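## Task

Remove a single wine glass from the rack and set it standing upright on the table, apart from every other object. The glass must never be thrown, let fall more than about a finger's width, knocked about as hard as a fall of a thumb's length, or left to tip over unheld. The remaining glasses must stay hanging straight in their curls.

## Robot and tools

ROBOT. Two six-joint arms, left_arm and right_arm, each ending in a two-finger parallel gripper with a wrist camera on a cable. Bases: left_arm at (+0.018, +0.334, 0) m, right_arm at (-0.030, -0.355, 0) m, both facing roughly +x. A camera stand is fixed behind them.

FRAME. The scene frame has its origin at table-top height, halfway between the arms' nominal bases: +x points out over the table, +y toward left_arm, +z up. Arm names are not image sides. On each gripper the fingers point along its own +z and separate along its y. end_effector_position is the spot between the pads, about 1 cm short of the tips. Reported poses may be off by a few centimetres, more at long reach.

execute_actions(actions, cameras). actions is a list of actions; each action is a table of up to 15 rows, one row per 1/30 s step, and a short table repeats its final row to fill 15 steps. Every row is one list of 14 numbers covering both arms, each in [-1, 1]: left dx, dy, dz, rx, ry, rz, opening, then the same seven for right. dx..rz are an offset (not a pose) from that arm's Hand target as it stood when the action began, on scene axes; 1.0 equals 0.6 m for dx/dy/dz and 180 degrees for the rotation vector rx/ry/rz, which turns about the Hand target's position. All rows of one action count from that same start, but the next action starts afresh, so repeating an offset moves further. Six zeros re-request the current Hand target. opening is absolute: +1 fully open (0.094 m), -1 shut; a 0 is a real command, so resend the present value to keep a gripper as it is. cameras lists names, ["all"], or []; images come by default only with an empty actions list.

move(target, speed, blend, opening_speed, grip_force, blocking, cameras). target is either one 14-number row as above or a list of up to 15 such rows; every row is an offset from the Hand targets at the call's start, not from the previous row. Paths are straight, finish together, last 0.5 to 10 s, and do not avoid obstacles or the other arm. speed: m/s, 0.002 to 2.9, default 0.25 (turn rate up to twice that in rad/s); one value or one per row. blend: corner rounding in metres per row, 0 means stop at that row. opening_speed: how fast the commanded opening changes, per second on the -1..+1 scale, at least 0.2; use it to close gently on a glass. grip_force: per-pad force limit, about 10 to 50 N, one value or one per arm, kept until changed; low values close slowly. blocking=false returns after about 0.5 s while motion continues. Keep paths away from an arm's own base, which can flip its shoulder. Faster motion means harder contact and more lag.

wait(seconds 0 to 10, cameras) lets time pass holding the last commands. stop(cameras) brakes a running move. zoom_image(camera, region [x0, y0, x1, y1] in pixels, at most 504 by 504) enlarges part of the newest image from cam_head_left, cam_head_right, cam_left_wrist or cam_right_wrist (each 672x504; head cameras look down from behind the arms; calibration is given but slightly uncertain). read_manual(section="licences") gives licence text only. finished_scene(scene) ends the current scene, given its number; it is final.

RESULTS. Per arm: end_effector_position (m) and end_effector_quat_wxyz in the scene frame, Hand target (your last accepted command, which later offsets build on), Tool commands, grip_measured (opening on the -1..+1 scale; reads a bit wide when empty and narrower than a firmly squeezed object), grip_effort_nm (gripper motor effort, negative closing, not pad force), joint positions, velocities (possibly summarised as within noise) and torques. Calls with actions also list step positions. A move adds a line like move: done, off_target, moving, held or fault, plus limits=paced (command clipped) or limits=held (steps withheld). done means within 10 mm and 2 degrees of target. MOTOR HOT warns of heating; OVER-TEMPERATURE FAULT means that arm has folded away and is dead for the rest of the scene.

BEHAVIOUR. Commanded orientation is limited each step to 40 degrees from the measured one. Friction and gravity can leave a gripper short, low or tilted; check after each move and send the missing offset if needed. Tiny moves may not happen. A blocked arm keeps pushing until commanded back away from the obstacle.

CAUTION. Glasses are fragile: approach slowly, close with a modest opening_speed and low grip_force, lower onto the table gently and only open once the glass stands upright and still, clear of other objects and on the table. Do not disturb the other hanging glasses. Avoid arm-to-arm contact, gripping the other arm's fingers, contact with the wrist-camera cables, hard pushes on fixed things, and long stretched or loaded holds that heat motors. Loose objects may occasionally get a small external nudge.

Each tool is called as a command line: name --argument value for each argument, lists and objects as JSON in quotes; but a table of rows of numbers goes row by row, as --pt "numbers of a row", without its own name.

## Session

execute_actions --actions '[]'

Scene clock: 0.00 s.
left_arm: end_effector_position=(+0.4312, +0.3339, +0.0420) grip_measured=+1.000 grip_effort_nm=n/a end_effector_quat_wxyz=(+0.500, -0.024, +0.864, +0.043) | right_arm: end_effector_position=(+0.3964, -0.3676, +0.0680) grip_measured=+1.000 grip_effort_nm=n/a end_effector_quat_wxyz=(+0.550, +0.015, +0.829, -0.098)
Joint positions: left_arm=[-0.089 1.718 0.499 0.694 -0.155 -0.031 0.094] | right_arm=[0.071 1.738 0.5 0.841 0.243 -0.057 0.094]
Joint velocities: within noise
Joint torques (N m): no reading
Heat: left arm: 32 °C; right arm: 37 °C.
Hand target: left_arm +0.4356, +0.3336, +0.0505; +0.511, -0.025, +0.858, +0.042 | right_arm +0.4007, -0.3673, +0.0790; +0.564, +0.017, +0.820, -0.097
Tool commands: left_gripper/opening=+1.0 right_gripper/opening=+1.0

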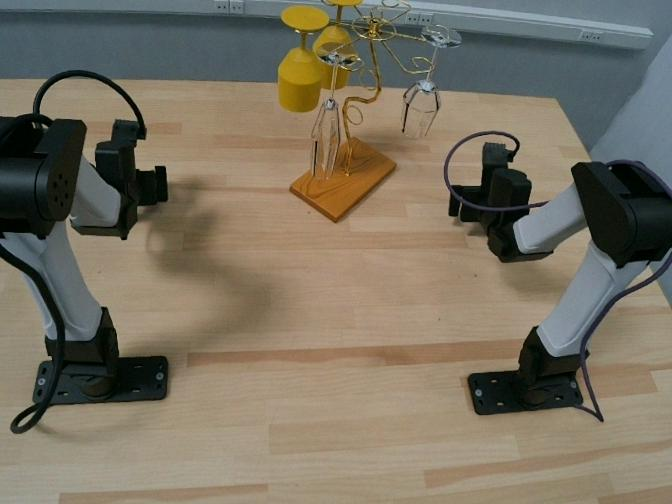

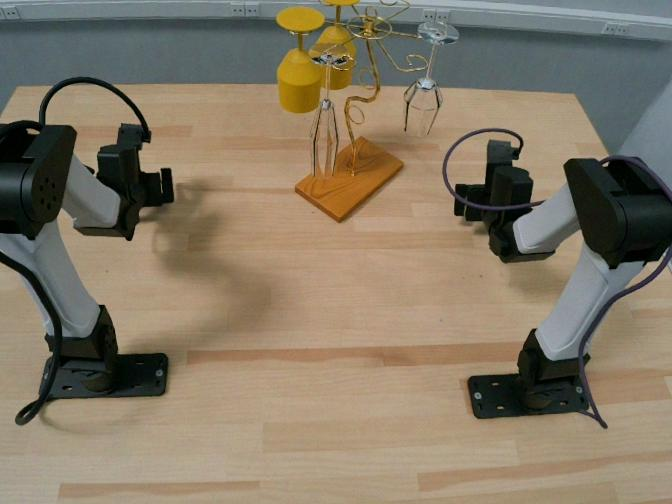

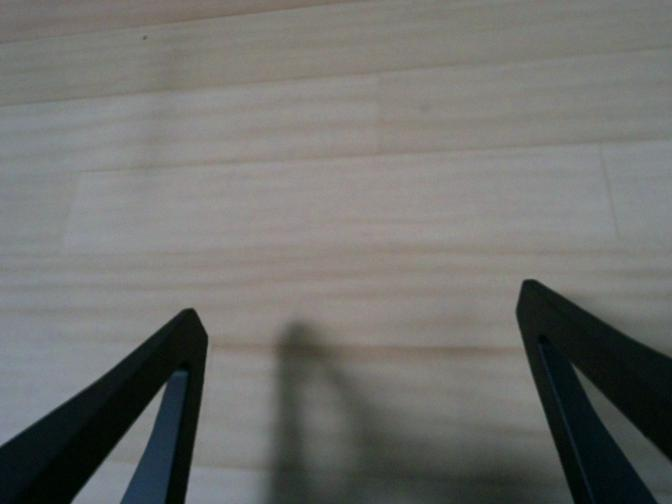

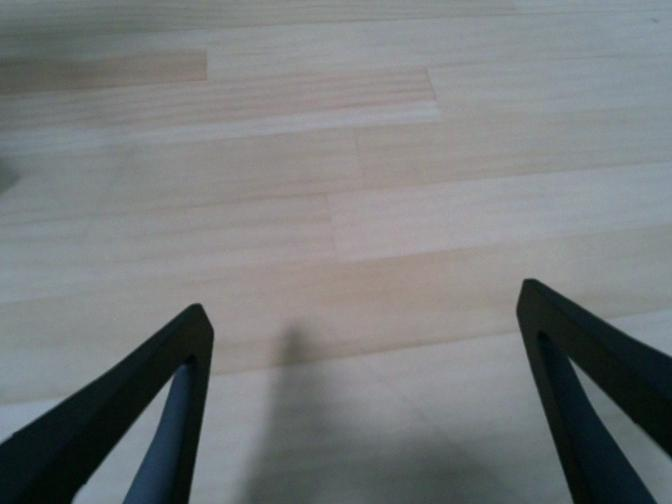

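zoom_image --camera "cam_head_left" --region '[250, 0, 490, 230]'

zoom_image --camera "cam_head_right" --region '[250, 0, 490, 230]'

Scaled by 2.100 from the camera's 672x504 image, which has a finer 960x720 frame.

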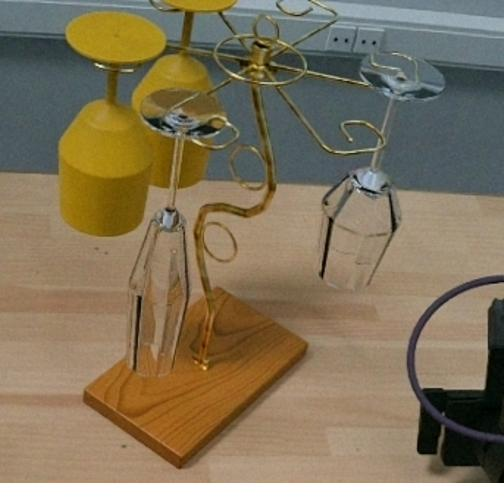

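Scaled by 2.100 from the camera's 672x504 image, which has a finer 960x720 frame.

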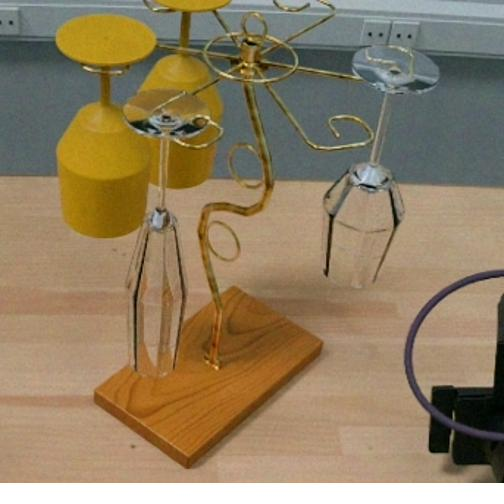

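zoom_image --camera "cam_head_left" --region '[380, 0, 480, 75]'

zoom_image --camera "cam_head_right" --region '[380, 0, 480, 75]'

zoom_image --camera "cam_head_right" --region '[260, 0, 400, 105]'

Scaled by 5.040 from the camera's 672x504 image, which has a finer 960x720 frame.

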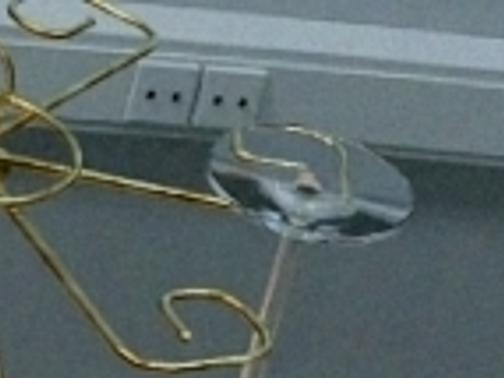

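Scaled by 5.040 from the camera's 672x504 image, which has a finer 960x720 frame.

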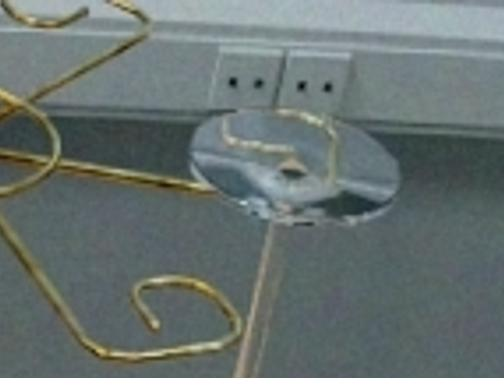

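Scaled by 3.600 from the camera's 672x504 image, which has a finer 960x720 frame.

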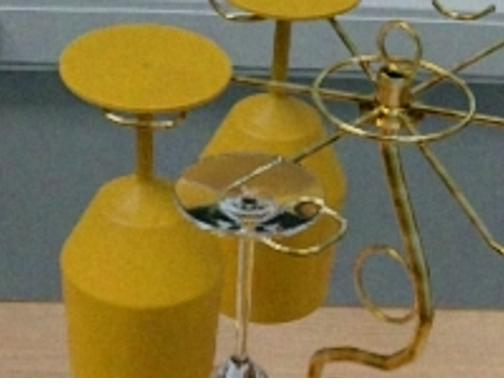

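move --target '[0,0,0,0,0,0,1, -0.1678,0.0622,0.435,0.0328,-0.1957,0.2204,1]' --speed 0.3 --cameras '["cam_right_wrist"]'

Scene clock: 13.07 s.
left_arm: end_effector_position=(+0.4311, +0.3339, +0.0419) grip_measured=+1.000 grip_effort_nm=0.03 end_effector_quat_wxyz=(+0.500, -0.024, +0.864, +0.043) | right_arm: end_effector_position=(+0.3024, -0.3306, +0.3196) grip_measured=+1.000 grip_effort_nm=-0.01 end_effector_quat_wxyz=(+0.764, -0.187, +0.599, +0.154)
Joint positions: left_arm=[-0.089 1.718 0.499 0.694 -0.155 -0.031 0.094] | right_arm=[-0.301 1.021 0.465 0.862 -0.782 0.116 0.094]
Joint torques (N m): left_arm=[-0.12 -6.54 6.71 2.06 -0.04 0.1] | right_arm=[-0.98 -2.3 9.25 2.18 -0.11 0.15]
Heat: left arm: 37 °C; right arm: 40 °C.
Hand target: left_arm +0.4356, +0.3336, +0.0505; +0.511, -0.025, +0.858, +0.042 | right_arm +0.3000, -0.3300, +0.3400; +0.778, -0.202, +0.576, +0.147
Off the commanded pose: left_arm 0.010 m, 1 deg | right_arm 0.021 m, 4 deg.
move: off_target (right_arm)
camera_calibration:
cam_right_wrist: T_world_to_cam=[[0.46839, -0.883267, -0.0212135, -0.420337], [-0.431069, -0.207503, -0.878136, 0.359096], [0.771226, 0.420454, -0.477941, 0.170556], [0, 0, 0, 1]] pos_world=[0.220139, -0.368468, 0.387934]
Images, in order (width x height): cam_right_wrist 672x504.

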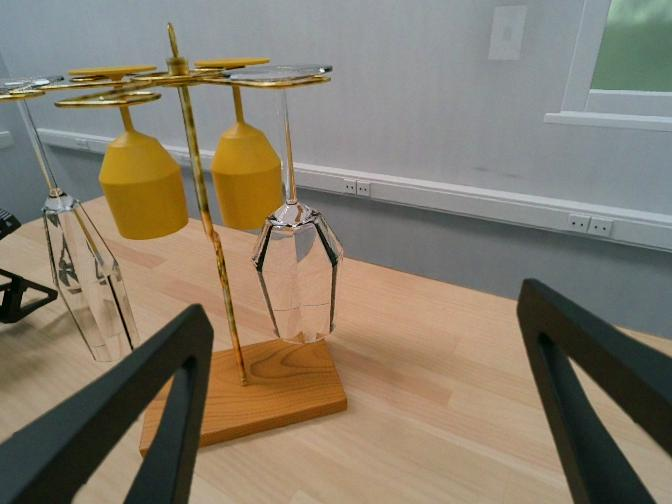

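zoom_image --camera "cam_right_wrist" --region '[200, 40, 380, 175]'

zoom_image --camera "cam_right_wrist" --region '[200, 180, 380, 360]'

Scaled by 2.800 from the camera's 672x504 image, which has a finer 960x720 frame.

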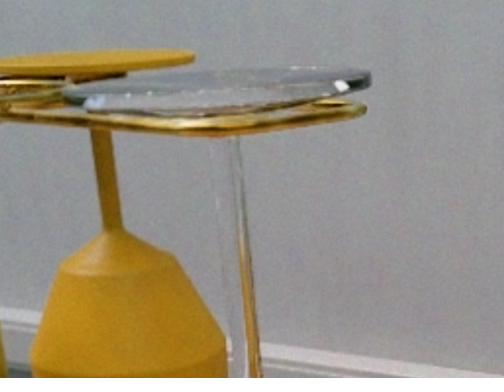

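Scaled by 2.800 from the camera's 672x504 image, which has a finer 960x720 frame.

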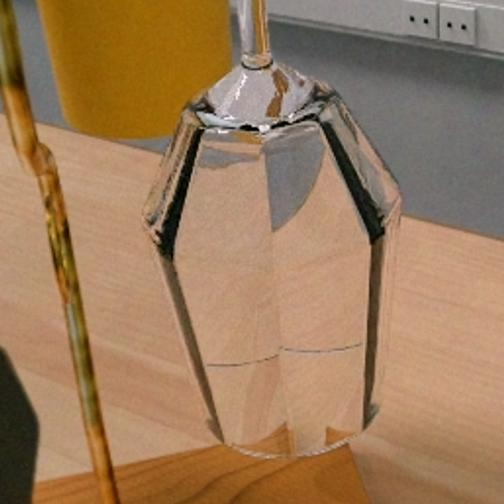

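move --target '[0,0,0,0,0,0,1, 0.05,0.1333,0.1333,-0.0859,0.236,-0.1052,1]' --speed 0.3 --cameras '["cam_right_wrist"]'

Scene clock: 17.63 s.
left_arm: end_effector_position=(+0.4311, +0.3339, +0.0419) grip_measured=+1.000 grip_effort_nm=0.04 end_effector_quat_wxyz=(+0.500, -0.024, +0.864, +0.043) | right_arm: end_effector_position=(+0.3284, -0.2507, +0.4123) grip_measured=+1.000 grip_effort_nm=-0.01 end_effector_quat_wxyz=(+0.492, -0.145, +0.858, +0.009)
Joint positions: left_arm=[-0.089 1.718 0.499 0.694 -0.155 -0.031 0.094] | right_arm=[0.35 1.394 1.879 -1.033 0.138 -0.066 0.094]
Joint torques (N m): left_arm=[0.21 -6.64 6.78 2 -0.07 -0.02] | right_arm=[0.42 -3.37 8.27 2.06 0.17 0.11]
Heat: left arm: 38 °C; right arm: 40 °C.
Hand target: left_arm +0.4356, +0.3336, +0.0505; +0.511, -0.025, +0.858, +0.042 | right_arm +0.3300, -0.2500, +0.4199; +0.498, -0.140, +0.856, +0.006
Off the commanded pose: left_arm 0.010 m, 1 deg | right_arm 0.008 m, 1 deg.
move: done
camera_calibration:
cam_right_wrist: T_world_to_cam=[[0.183145, -0.982479, 0.0345488, -0.314159], [-0.932546, -0.184746, -0.310205, 0.404653], [0.311153, 0.0245942, -0.950042, 0.407733], [0, 0, 0, 1]] pos_world=[0.308028, -0.243925, 0.523742]
Images, in order (width x height): cam_right_wrist 672x504.

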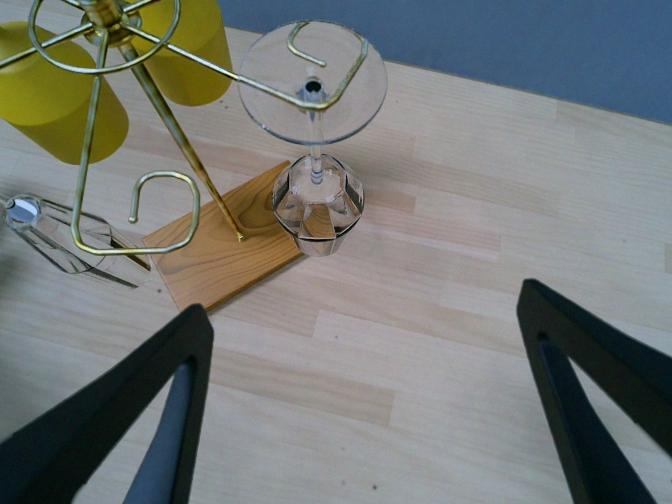

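execute_actions --actions '[]' --cameras '["cam_head_left","cam_head_right"]'

Scene clock: 20.43 s.
left_arm: end_effector_position=(+0.4311, +0.3339, +0.0419) grip_measured=+1.000 grip_effort_nm=0.04 end_effector_quat_wxyz=(+0.500, -0.024, +0.864, +0.043) | right_arm: end_effector_position=(+0.3284, -0.2508, +0.4123) grip_measured=+1.000 grip_effort_nm=-0.01 end_effector_quat_wxyz=(+0.492, -0.145, +0.859, +0.009)
Joint positions: left_arm=[-0.089 1.718 0.499 0.694 -0.155 -0.031 0.094] | right_arm=[0.35 1.394 1.879 -1.033 0.139 -0.066 0.094]
Joint velocities: within noise
Joint torques (N m): left_arm=[0.13 -6.67 6.76 2.08 -0.08 0.02] | right_arm=[0.42 -3.25 8.28 2 0.12 0.12]
Heat: left arm: 38 °C; right arm: 40 °C.
Hand target: left_arm +0.4356, +0.3336, +0.0505; +0.511, -0.025, +0.858, +0.042 | right_arm +0.3300, -0.2501, +0.4199; +0.498, -0.140, +0.856, +0.006
Tool commands: left_gripper/opening=+1.0 right_gripper/opening=+1.0
Off the commanded pose: left_arm 0.010 m, 1 deg | right_arm 0.008 m, 1 deg.
Images, in order (width x height): cam_head_left 672x504, cam_head_right 672x504.

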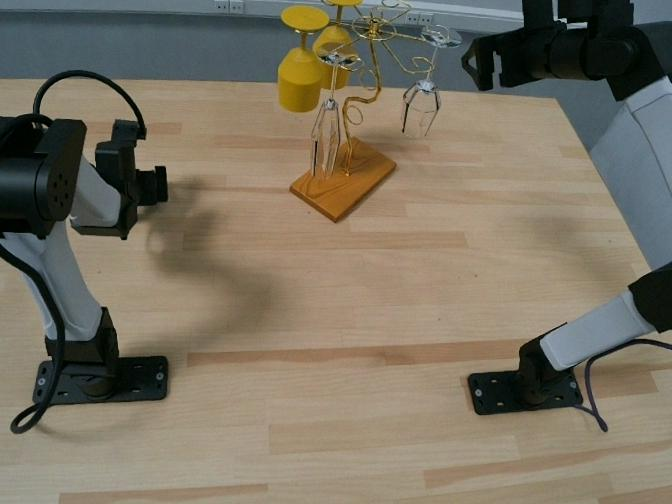

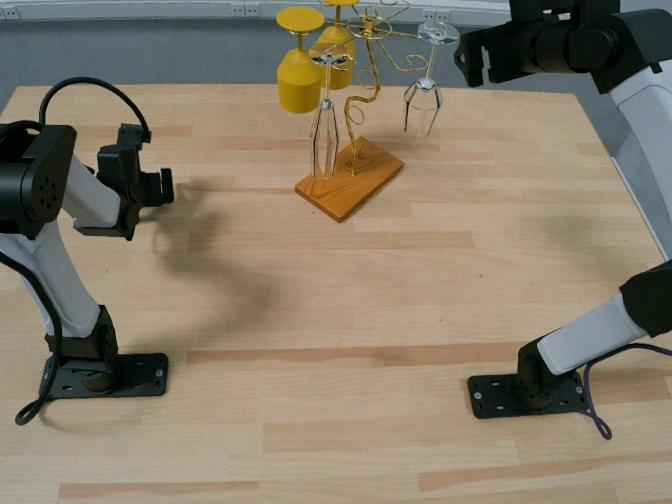

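move --pt "0 0 0 0 0 0 1 -0.05 -0.15 -0.25 0.4187 0.2428 -0.0121 1" --pt "0 0 0 0 0 0 1 0.05 -0.1833 -0.3167 0.6883 0.4888 -0.3871 1" --speed 0.45 --blend 0.02 --cameras '["all"]'

Scene clock: 35.50 s.
left_arm: end_effector_position=(+0.4311, +0.3339, +0.0419) grip_measured=+1.000 grip_effort_nm=0.04 end_effector_quat_wxyz=(+0.500, -0.024, +0.864, +0.043) | right_arm: end_effector_position=(+0.3617, -0.3644, +0.2259) grip_measured=+1.000 grip_effort_nm=-0.02 end_effector_quat_wxyz=(-0.289, +0.714, +0.405, +0.493)
Joint positions: left_arm=[-0.089 1.718 0.499 0.694 -0.155 -0.031 0.094] | right_arm=[-0.45 1.796 1.508 -1.092 -1.209 1.79 0.094]
Joint torques (N m): left_arm=[-0.05 -6.67 6.79 2.09 -0.04 0.08] | right_arm=[0.42 -10.66 4.44 0.73 -0.57 0.16]
Heat: left arm: 40 °C; right arm: 39 °C.
Hand target: left_arm +0.4356, +0.3336, +0.0505; +0.512, -0.025, +0.858, +0.042 | right_arm +0.3601, -0.3600, +0.2300; -0.286, +0.709, +0.409, +0.498
Off the commanded pose: left_arm 0.010 m, 1 deg | right_arm 0.006 m, 1 deg.
move: done
camera_calibration:
cam_left_wrist: T_world_to_cam=[[0.0206941, -0.989019, -0.146335, 0.332647], [-0.937142, 0.0318067, -0.347496, 0.430594], [0.348334, 0.144328, -0.926193, -0.0492014], [0, 0, 0, 1]] pos_world=[0.413783, 0.322399, 0.152738]
cam_right_wrist: T_world_to_cam=[[-0.843022, 0.521321, 0.132436, 0.471619], [-0.0786991, -0.363116, 0.928414, -0.296814], [0.532091, 0.772251, 0.347143, 0.122575], [0, 0, 0, 1]] pos_world=[0.309005, -0.448302, 0.170556]

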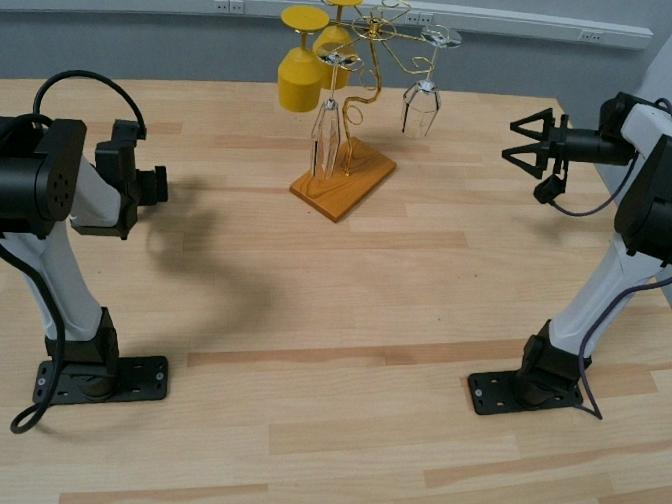

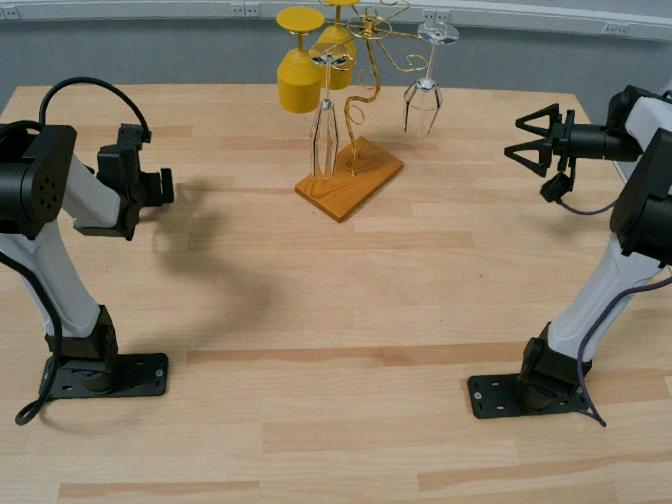

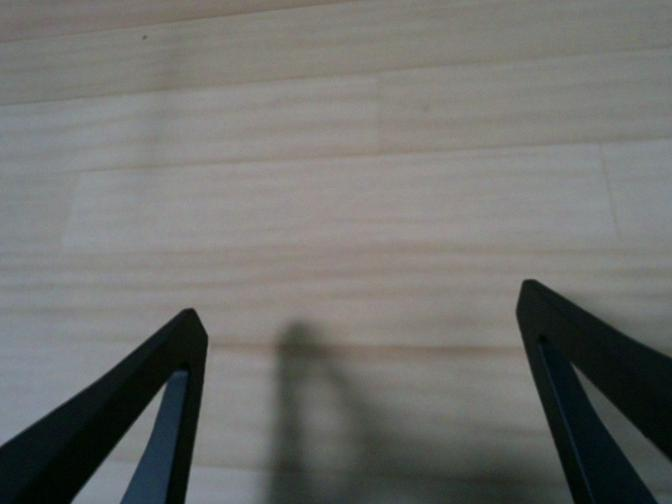

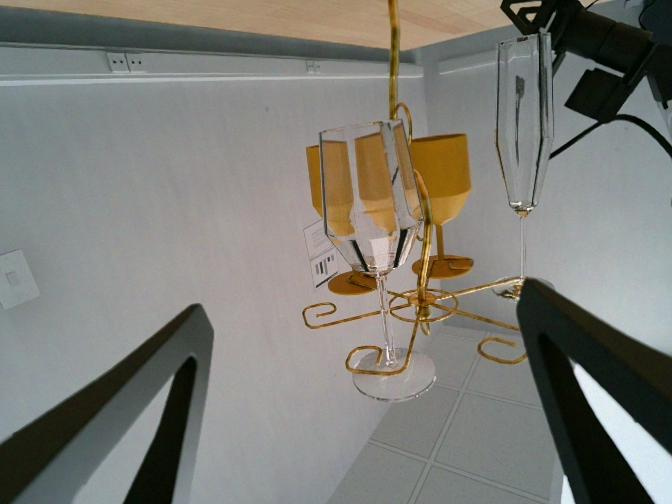

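zoom_image --camera "cam_right_wrist" --region '[290, 255, 470, 410]'

zoom_image --camera "cam_right_wrist" --region '[290, 100, 470, 280]'

zoom_image --camera "cam_head_left" --region '[490, 70, 672, 230]'

Scaled by 2.800 from the camera's 672x504 image, which has a finer 960x720 frame.

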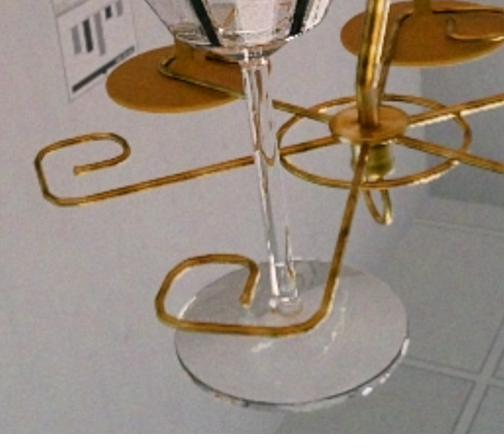

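Scaled by 2.800 from the camera's 672x504 image, which has a finer 960x720 frame.

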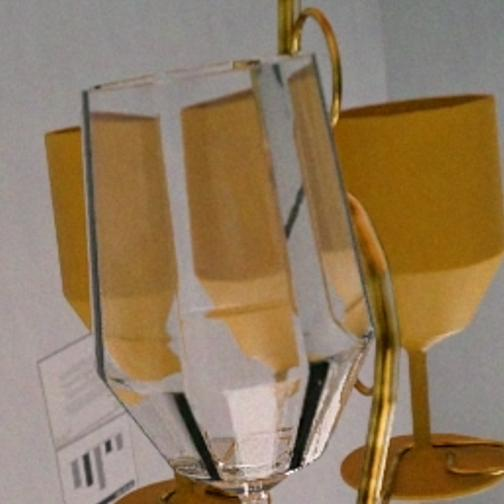

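Scaled by 2.769 from the camera's 672x504 image, which has a finer 960x720 frame.

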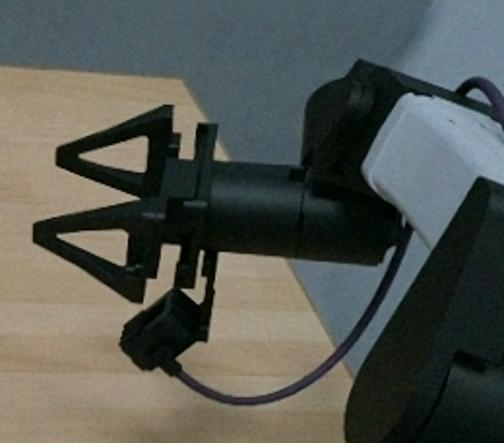

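move --pt "0 0 0 0 0 0 1 -0.0335 0.0167 0.0333 -0.2336 -0.4222 0.0939 1" --pt "0 0 0 0 0 0 1 -0.0068 0.125 -0.025 -0.5905 -0.7679 0.1681 1" --speed 0.45 --blend 0.02 --cameras '["cam_head_left","cam_head_right","cam_right_wrist"]'

Scene clock: 52.53 s.
left_arm: end_effector_position=(+0.4311, +0.3339, +0.0419) grip_measured=+1.000 grip_effort_nm=0.04 end_effector_quat_wxyz=(+0.500, -0.024, +0.864, +0.043) | right_arm: end_effector_position=(+0.3544, -0.2855, +0.2185) grip_measured=+1.000 grip_effort_nm=-0.03 end_effector_quat_wxyz=(+0.648, -0.268, +0.656, +0.278)
Joint positions: left_arm=[-0.089 1.718 0.499 0.694 -0.155 -0.031 0.094] | right_arm=[-0.203 1.48 0.572 0.898 -0.999 0.01 0.094]
Joint torques (N m): left_arm=[-0.2 -6.67 6.71 1.97 -0.06 0.14] | right_arm=[0.21 -4.11 4.74 2.21 0.06 -0.05]
Heat: left arm: 42 °C; right arm: 42 °C.
Hand target: left_arm +0.4356, +0.3336, +0.0505; +0.512, -0.025, +0.858, +0.042 | right_arm +0.3560, -0.2850, +0.2151; +0.653, -0.268, +0.654, +0.272
Off the commanded pose: left_arm 0.010 m, 2 deg | right_arm 0.004 m, 1 deg.
move: done
camera_calibration:
cam_right_wrist: T_world_to_cam=[[0.692145, -0.708299, -0.13874, -0.410594], [-0.545212, -0.387131, -0.743555, 0.261864], [0.472948, 0.59029, -0.654123, 0.255818], [0, 0, 0, 1]] pos_world=[0.305973, -0.340455, 0.305081]
Images, in order (width x height): cam_head_left 672x504, cam_head_right 672x504, cam_right_wrist 672x504.

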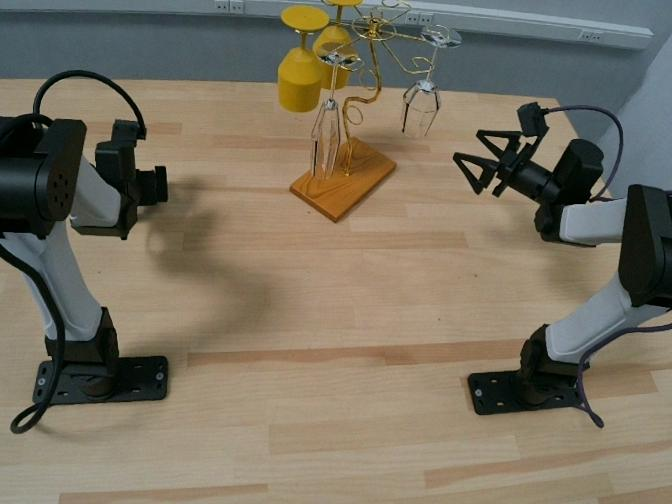

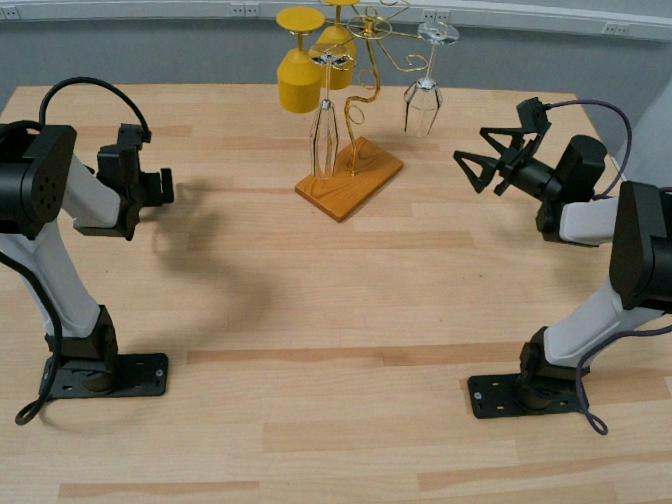

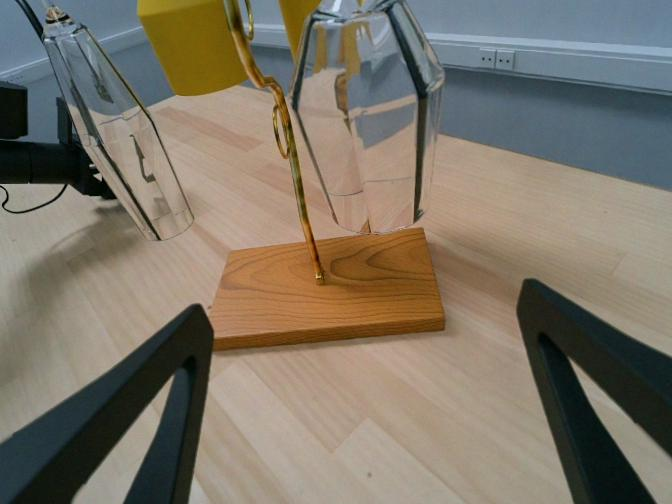

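zoom_image --camera "cam_right_wrist" --region '[270, 0, 470, 250]'

zoom_image --camera "cam_head_left" --region '[390, 20, 640, 240]'

zoom_image --camera "cam_head_right" --region '[390, 20, 640, 240]'

Scaled by 2.016 from the camera's 672x504 image, which has a finer 960x720 frame.

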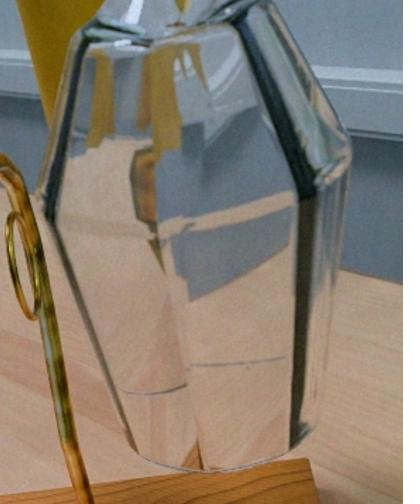

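Scaled by 2.016 from the camera's 672x504 image, which has a finer 960x720 frame.

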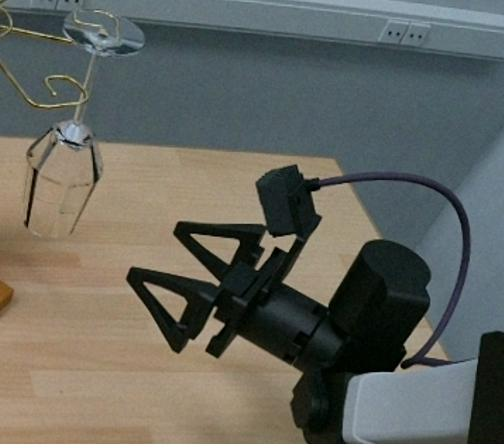

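Scaled by 2.016 from the camera's 672x504 image, which has a finer 960x720 frame.

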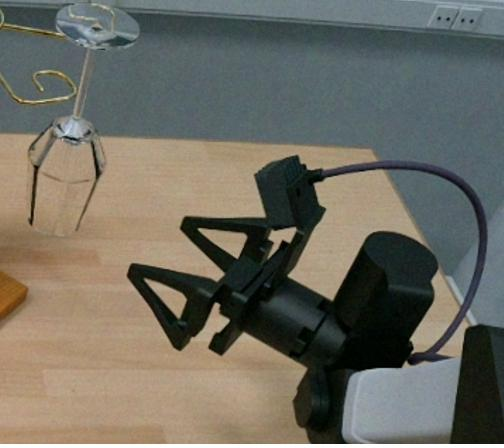

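move --target '[0,0,0,0,0,0,1, 0.0483,-0.0217,-0.0252,0.0175,-0.0138,0.0561,1]' --speed 0.2 --cameras '["cam_right_wrist","cam_head_left"]'

Scene clock: 55.93 s.
left_arm: end_effector_position=(+0.4311, +0.3339, +0.0418) grip_measured=+1.000 grip_effort_nm=0.04 end_effector_quat_wxyz=(+0.500, -0.024, +0.865, +0.043) | right_arm: end_effector_position=(+0.3809, -0.2965, +0.1932) grip_measured=+1.000 grip_effort_nm=-0.03 end_effector_quat_wxyz=(+0.638, -0.299, +0.620, +0.345)
Joint positions: left_arm=[-0.089 1.718 0.499 0.693 -0.155 -0.031 0.094] | right_arm=[-0.258 1.829 0.703 1.272 -1.202 0.182 0.094]
Joint torques (N m): left_arm=[-0.1 -6.75 6.95 2.06 -0.05 0.11] | right_arm=[-0.59 -6.23 7.04 2.09 -0.15 0.1]
Heat: left arm: 42 °C; right arm: 42 °C.
Hand target: left_arm +0.4356, +0.3336, +0.0505; +0.511, -0.025, +0.858, +0.042 | right_arm +0.3850, -0.2980, +0.2000; +0.647, -0.313, +0.606, +0.340
Off the commanded pose: left_arm 0.010 m, 2 deg | right_arm 0.008 m, 2 deg.
move: done
camera_calibration:
cam_right_wrist: T_world_to_cam=[[0.793595, -0.585307, -0.1662, -0.437174], [-0.470917, -0.417888, -0.776922, 0.222344], [0.385284, 0.694828, -0.607265, 0.288542], [0, 0, 0, 1]] pos_world=[0.340474, -0.363453, 0.275307]
Images, in order (width x height): cam_head_left 672x504, cam_right_wrist 672x504.

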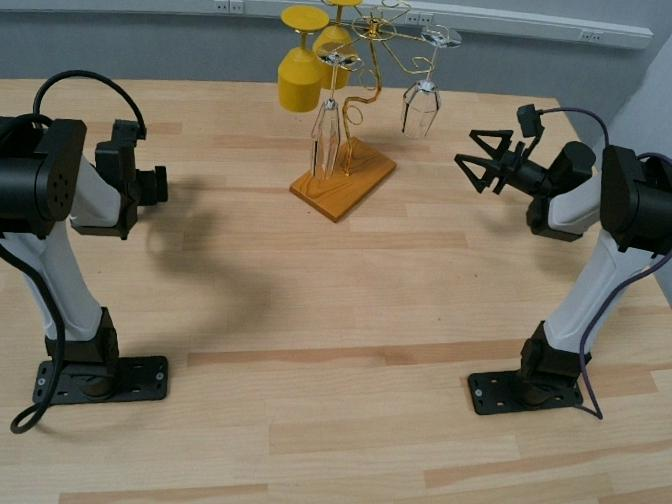

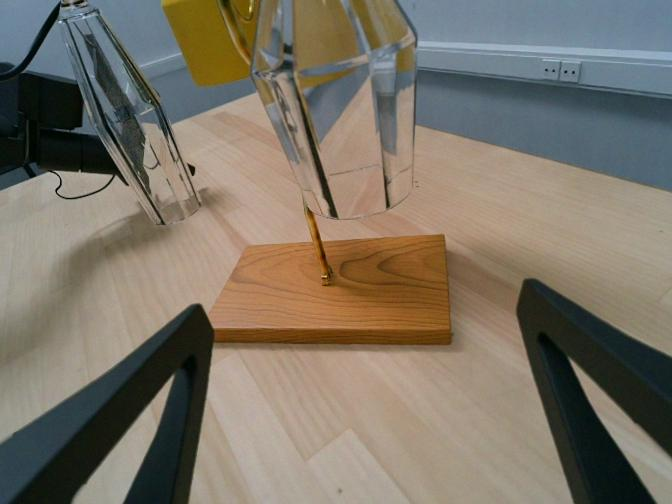

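zoom_image --camera "cam_right_wrist" --region '[140, 270, 260, 400]'

zoom_image --camera "cam_right_wrist" --region '[480, 250, 600, 380]'

zoom_image --camera "cam_right_wrist" --region '[220, 0, 450, 250]'

Scaled by 3.877 from the camera's 672x504 image, which has a finer 960x720 frame.

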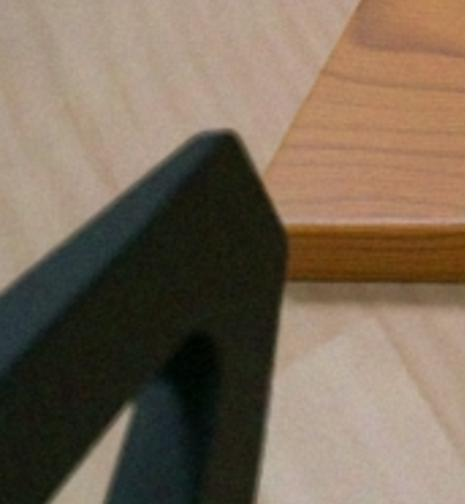

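Scaled by 3.877 from the camera's 672x504 image, which has a finer 960x720 frame.

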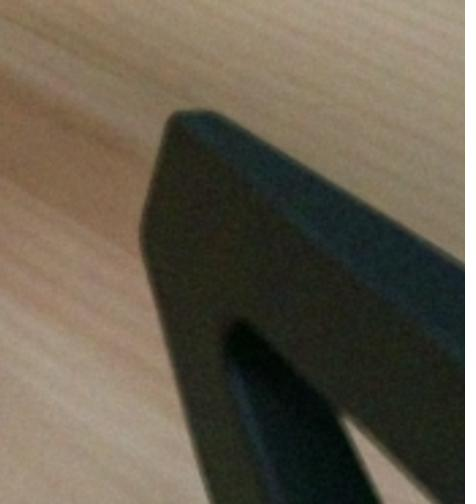

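Scaled by 2.016 from the camera's 672x504 image, which has a finer 960x720 frame.

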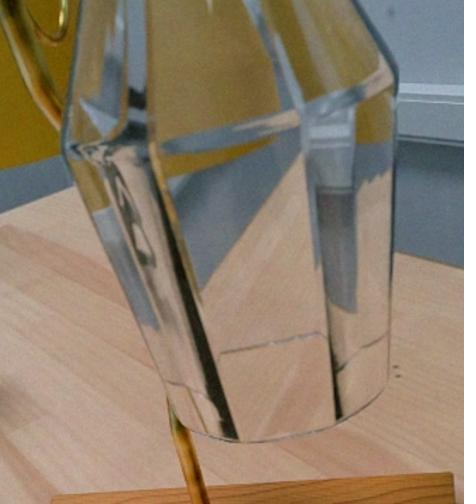

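move --target '[0,0,0,0,0,0,1, 0.0825,0.1153,0.006,0.0137,-0.0095,0,1]' --speed 0.12 --cameras '["cam_right_wrist","cam_head_left"]'

Scene clock: 60.07 s.
left_arm: end_effector_position=(+0.4311, +0.3339, +0.0418) grip_measured=+1.000 grip_effort_nm=0.04 end_effector_quat_wxyz=(+0.500, -0.024, +0.865, +0.043) | right_arm: end_effector_position=(+0.4265, -0.2284, +0.1968) grip_measured=+1.000 grip_effort_nm=-0.03 end_effector_quat_wxyz=(+0.649, -0.303, +0.599, +0.357)
Joint positions: left_arm=[-0.089 1.718 0.499 0.693 -0.155 -0.031 0.094] | right_arm=[-0.043 1.966 0.867 1.284 -1.009 0.192 0.094]
Joint torques (N m): left_arm=[-0.2 -6.68 6.74 2.05 -0.06 0.14] | right_arm=[0.01 -7.6 7.27 2.08 0.19 0.08]
Heat: left arm: 42 °C; right arm: 42 °C.
Hand target: left_arm +0.4356, +0.3336, +0.0505; +0.511, -0.025, +0.858, +0.042 | right_arm +0.4345, -0.2289, +0.2035; +0.663, -0.304, +0.589, +0.348
Off the commanded pose: left_arm 0.010 m, 2 deg | right_arm 0.010 m, 2 deg.
move: done
camera_calibration:
cam_right_wrist: T_world_to_cam=[[0.813157, -0.560749, -0.156001, -0.437622], [-0.433202, -0.404066, -0.805647, 0.267696], [0.388731, 0.722697, -0.571487, 0.223821], [0, 0, 0, 1]] pos_world=[0.384815, -0.298984, 0.275309]
Images, in order (width x height): cam_head_left 672x504, cam_right_wrist 672x504.

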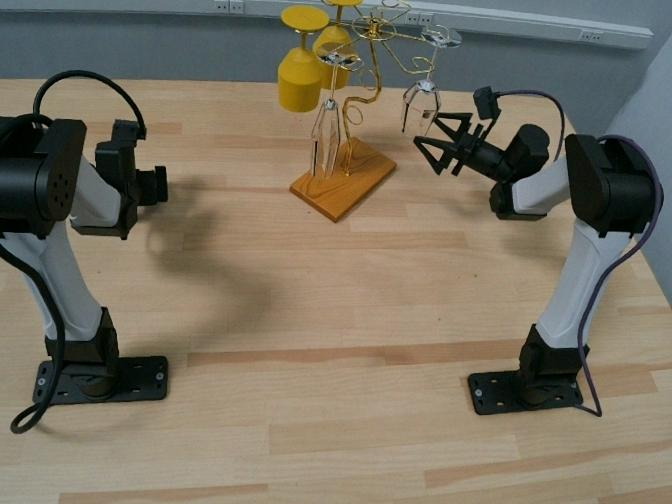

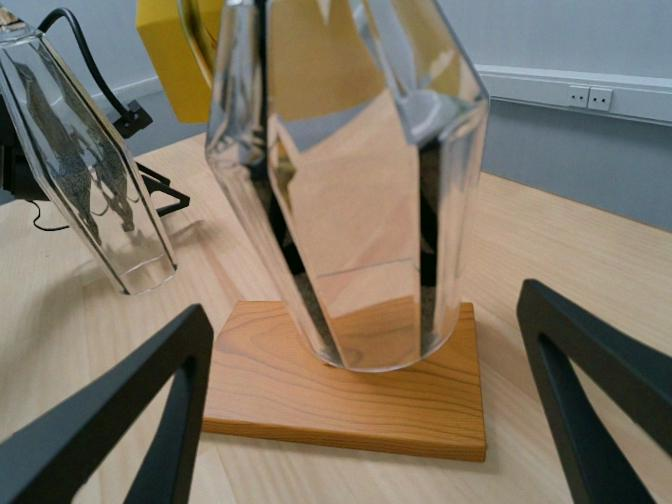

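move --target '[0,0,0,0,0,0,1, 0.0368,0.0413,0.0037,0.0092,-0.0063,0,1]' --speed 0.08 --cameras '["cam_right_wrist","cam_head_left","cam_head_right"]'

Scene clock: 61.77 s.
left_arm: end_effector_position=(+0.4311, +0.3339, +0.0418) grip_measured=+1.000 grip_effort_nm=0.04 end_effector_quat_wxyz=(+0.500, -0.024, +0.865, +0.043) | right_arm: end_effector_position=(+0.4494, -0.2044, +0.1980) grip_measured=+1.000 grip_effort_nm=-0.03 end_effector_quat_wxyz=(+0.658, -0.297, +0.590, +0.361)
Joint positions: left_arm=[-0.089 1.718 0.499 0.693 -0.155 -0.031 0.094] | right_arm=[0.024 2.048 0.967 1.296 -0.935 0.211 0.094]
Joint torques (N m): left_arm=[0.05 -6.53 6.69 2.07 -0.07 0.05] | right_arm=[0.14 -8.43 7.38 2.17 0.18 0.08]
Heat: left arm: 42 °C; right arm: 42 °C.
Hand target: left_arm +0.4356, +0.3336, +0.0505; +0.511, -0.025, +0.858, +0.042 | right_arm +0.4565, -0.2040, +0.2057; +0.673, -0.297, +0.577, +0.354
Off the commanded pose: left_arm 0.010 m, 2 deg | right_arm 0.011 m, 2 deg.
move: off_target (right_arm)
camera_calibration:
cam_right_wrist: T_world_to_cam=[[0.814126, -0.55874, -0.158142, -0.442162], [-0.422072, -0.382338, -0.821994, 0.291081], [0.398817, 0.735953, -0.547099, 0.191586], [0, 0, 0, 1]] pos_world=[0.406424, -0.276761, 0.274159]
Images, in order (width x height): cam_head_left 672x504, cam_head_right 672x504, cam_right_wrist 672x504.

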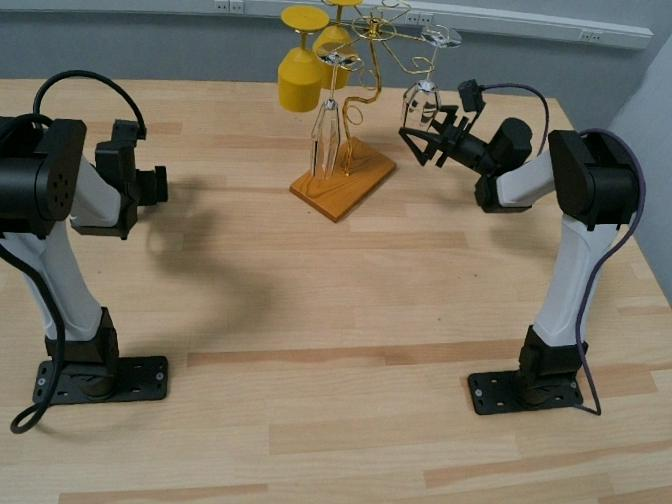

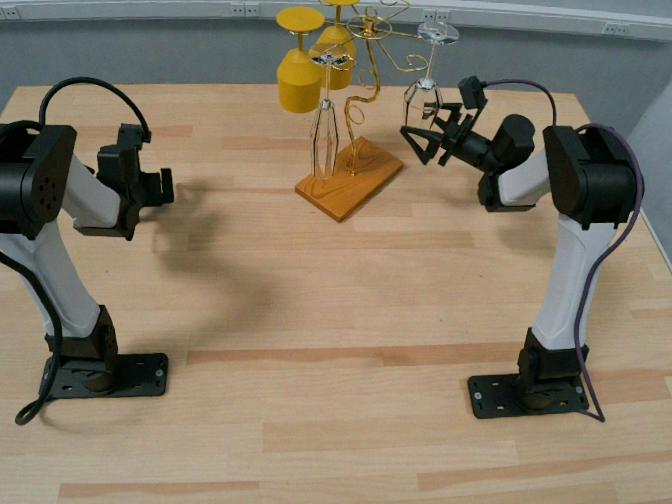

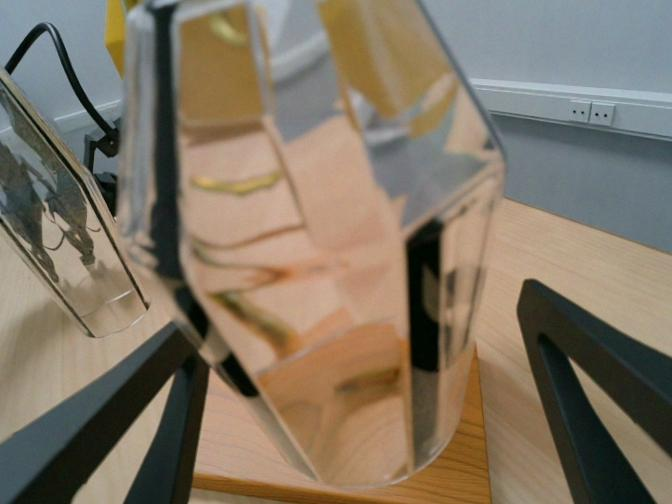

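zoom_image --camera "cam_right_wrist" --region '[100, 120, 540, 504]'

zoom_image --camera "cam_head_left" --region '[380, 60, 480, 180]'

zoom_image --camera "cam_head_right" --region '[380, 60, 480, 180]'

Scaled by 1.145 from the camera's 672x504 image, which has a finer 960x720 frame.

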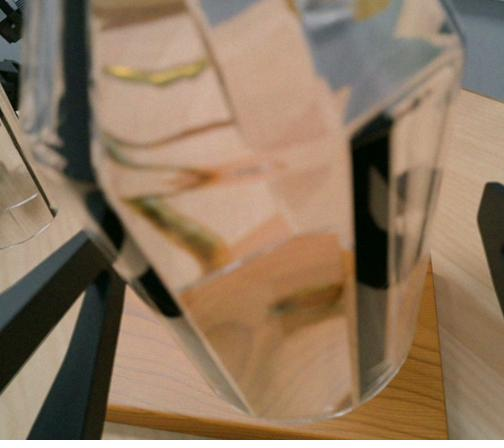

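Scaled by 4.200 from the camera's 672x504 image, which has a finer 960x720 frame.

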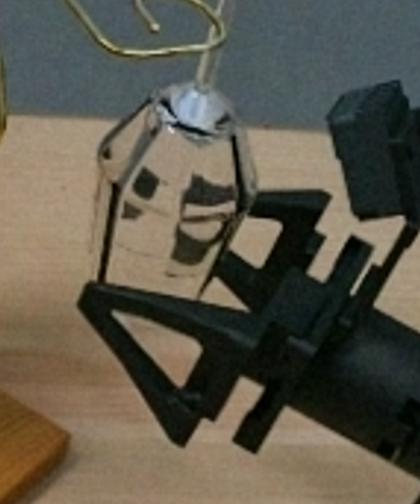

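Scaled by 4.200 from the camera's 672x504 image, which has a finer 960x720 frame.

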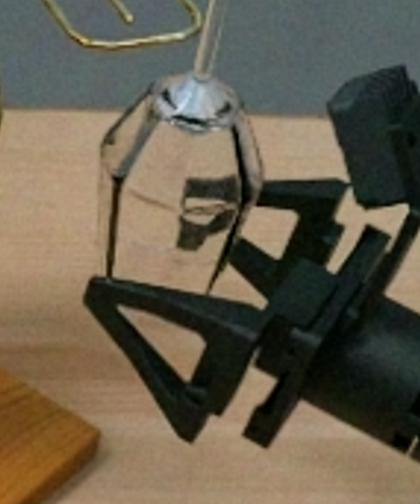

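move --target '[0,0,0,0,0,0,1, -0.0125,-0.004,0,0,0,0,1]' --speed 0.06 --cameras '["cam_right_wrist"]'

Scene clock: 67.40 s.
left_arm: end_effector_position=(+0.4311, +0.3339, +0.0418) grip_measured=+1.000 grip_effort_nm=0.04 end_effector_quat_wxyz=(+0.500, -0.024, +0.865, +0.043) | right_arm: end_effector_position=(+0.4488, -0.2045, +0.2007) grip_measured=+1.000 grip_effort_nm=-0.03 end_effector_quat_wxyz=(+0.662, -0.299, +0.586, +0.360)
Joint positions: left_arm=[-0.089 1.718 0.499 0.693 -0.155 -0.031 0.094] | right_arm=[0.024 2.048 0.967 1.312 -0.935 0.213 0.094]
Joint torques (N m): left_arm=[0.12 -6.48 7.08 2.02 -0.01 0.07] | right_arm=[-0.4 -10.03 4.63 2.17 0.11 0.09]
Heat: left arm: 43 °C; right arm: 42 °C.
Hand target: left_arm +0.4356, +0.3336, +0.0505; +0.511, -0.025, +0.858, +0.042 | right_arm +0.4490, -0.2064, +0.2056; +0.673, -0.297, +0.578, +0.354
Off the commanded pose: left_arm 0.010 m, 2 deg | right_arm 0.005 m, 2 deg.
move: done
camera_calibration:
cam_right_wrist: T_world_to_cam=[[0.816176, -0.558572, -0.147828, -0.444313], [-0.410833, -0.381107, -0.828235, 0.289385], [0.406291, 0.736719, -0.54053, 0.188763], [0, 0, 0, 1]] pos_world=[0.404834, -0.276959, 0.276029]
Images, in order (width x height): cam_right_wrist 672x504.

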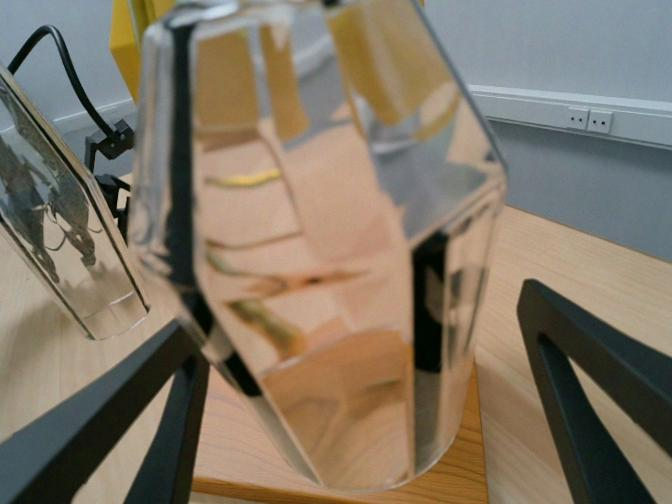

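move --target '[0,0,0,0,0,0,1, -0.015,-0.0042,-0.0033,0,0,0,1]' --speed 0.06 --cameras '["cam_right_wrist"]'

Scene clock: 68.53 s.
left_arm: end_effector_position=(+0.4311, +0.3339, +0.0418) grip_measured=+1.000 grip_effort_nm=0.04 end_effector_quat_wxyz=(+0.500, -0.024, +0.865, +0.043) | right_arm: end_effector_position=(+0.4422, -0.2046, +0.1933) grip_measured=+1.000 grip_effort_nm=-0.03 end_effector_quat_wxyz=(+0.659, -0.296, +0.589, +0.362)
Joint positions: left_arm=[-0.089 1.718 0.499 0.693 -0.155 -0.031 0.094] | right_arm=[0.024 2.048 0.931 1.34 -0.935 0.216 0.094]
Joint torques (N m): left_arm=[-0.02 -6.6 6.98 2.01 -0.04 0.11] | right_arm=[-0.9 -11.51 4.03 2.15 0.07 0.11]
Heat: left arm: 43 °C; right arm: 42 °C.
Hand target: left_arm +0.4356, +0.3336, +0.0505; +0.511, -0.025, +0.858, +0.042 | right_arm +0.4400, -0.2089, +0.2037; +0.673, -0.297, +0.577, +0.354
Off the commanded pose: left_arm 0.010 m, 2 deg | right_arm 0.011 m, 2 deg.
move: off_target (right_arm)
camera_calibration:
cam_right_wrist: T_world_to_cam=[[0.814785, -0.558136, -0.156873, -0.437607], [-0.419214, -0.380266, -0.824413, 0.283691], [0.400481, 0.737483, -0.543814, 0.19091], [0, 0, 0, 1]] pos_world=[0.399027, -0.277159, 0.26905]
Images, in order (width x height): cam_right_wrist 672x504.

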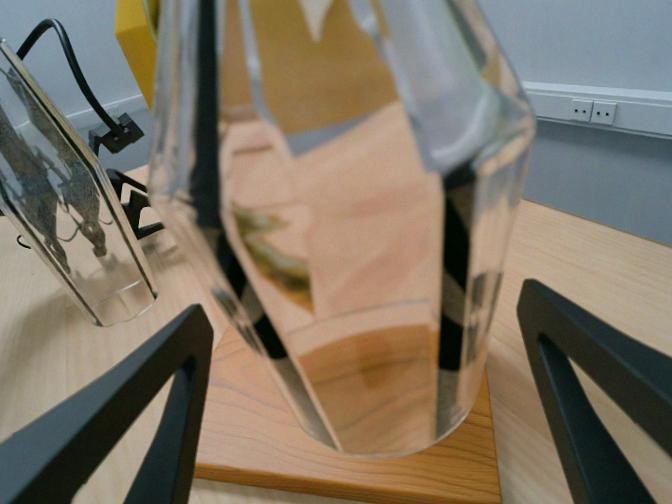

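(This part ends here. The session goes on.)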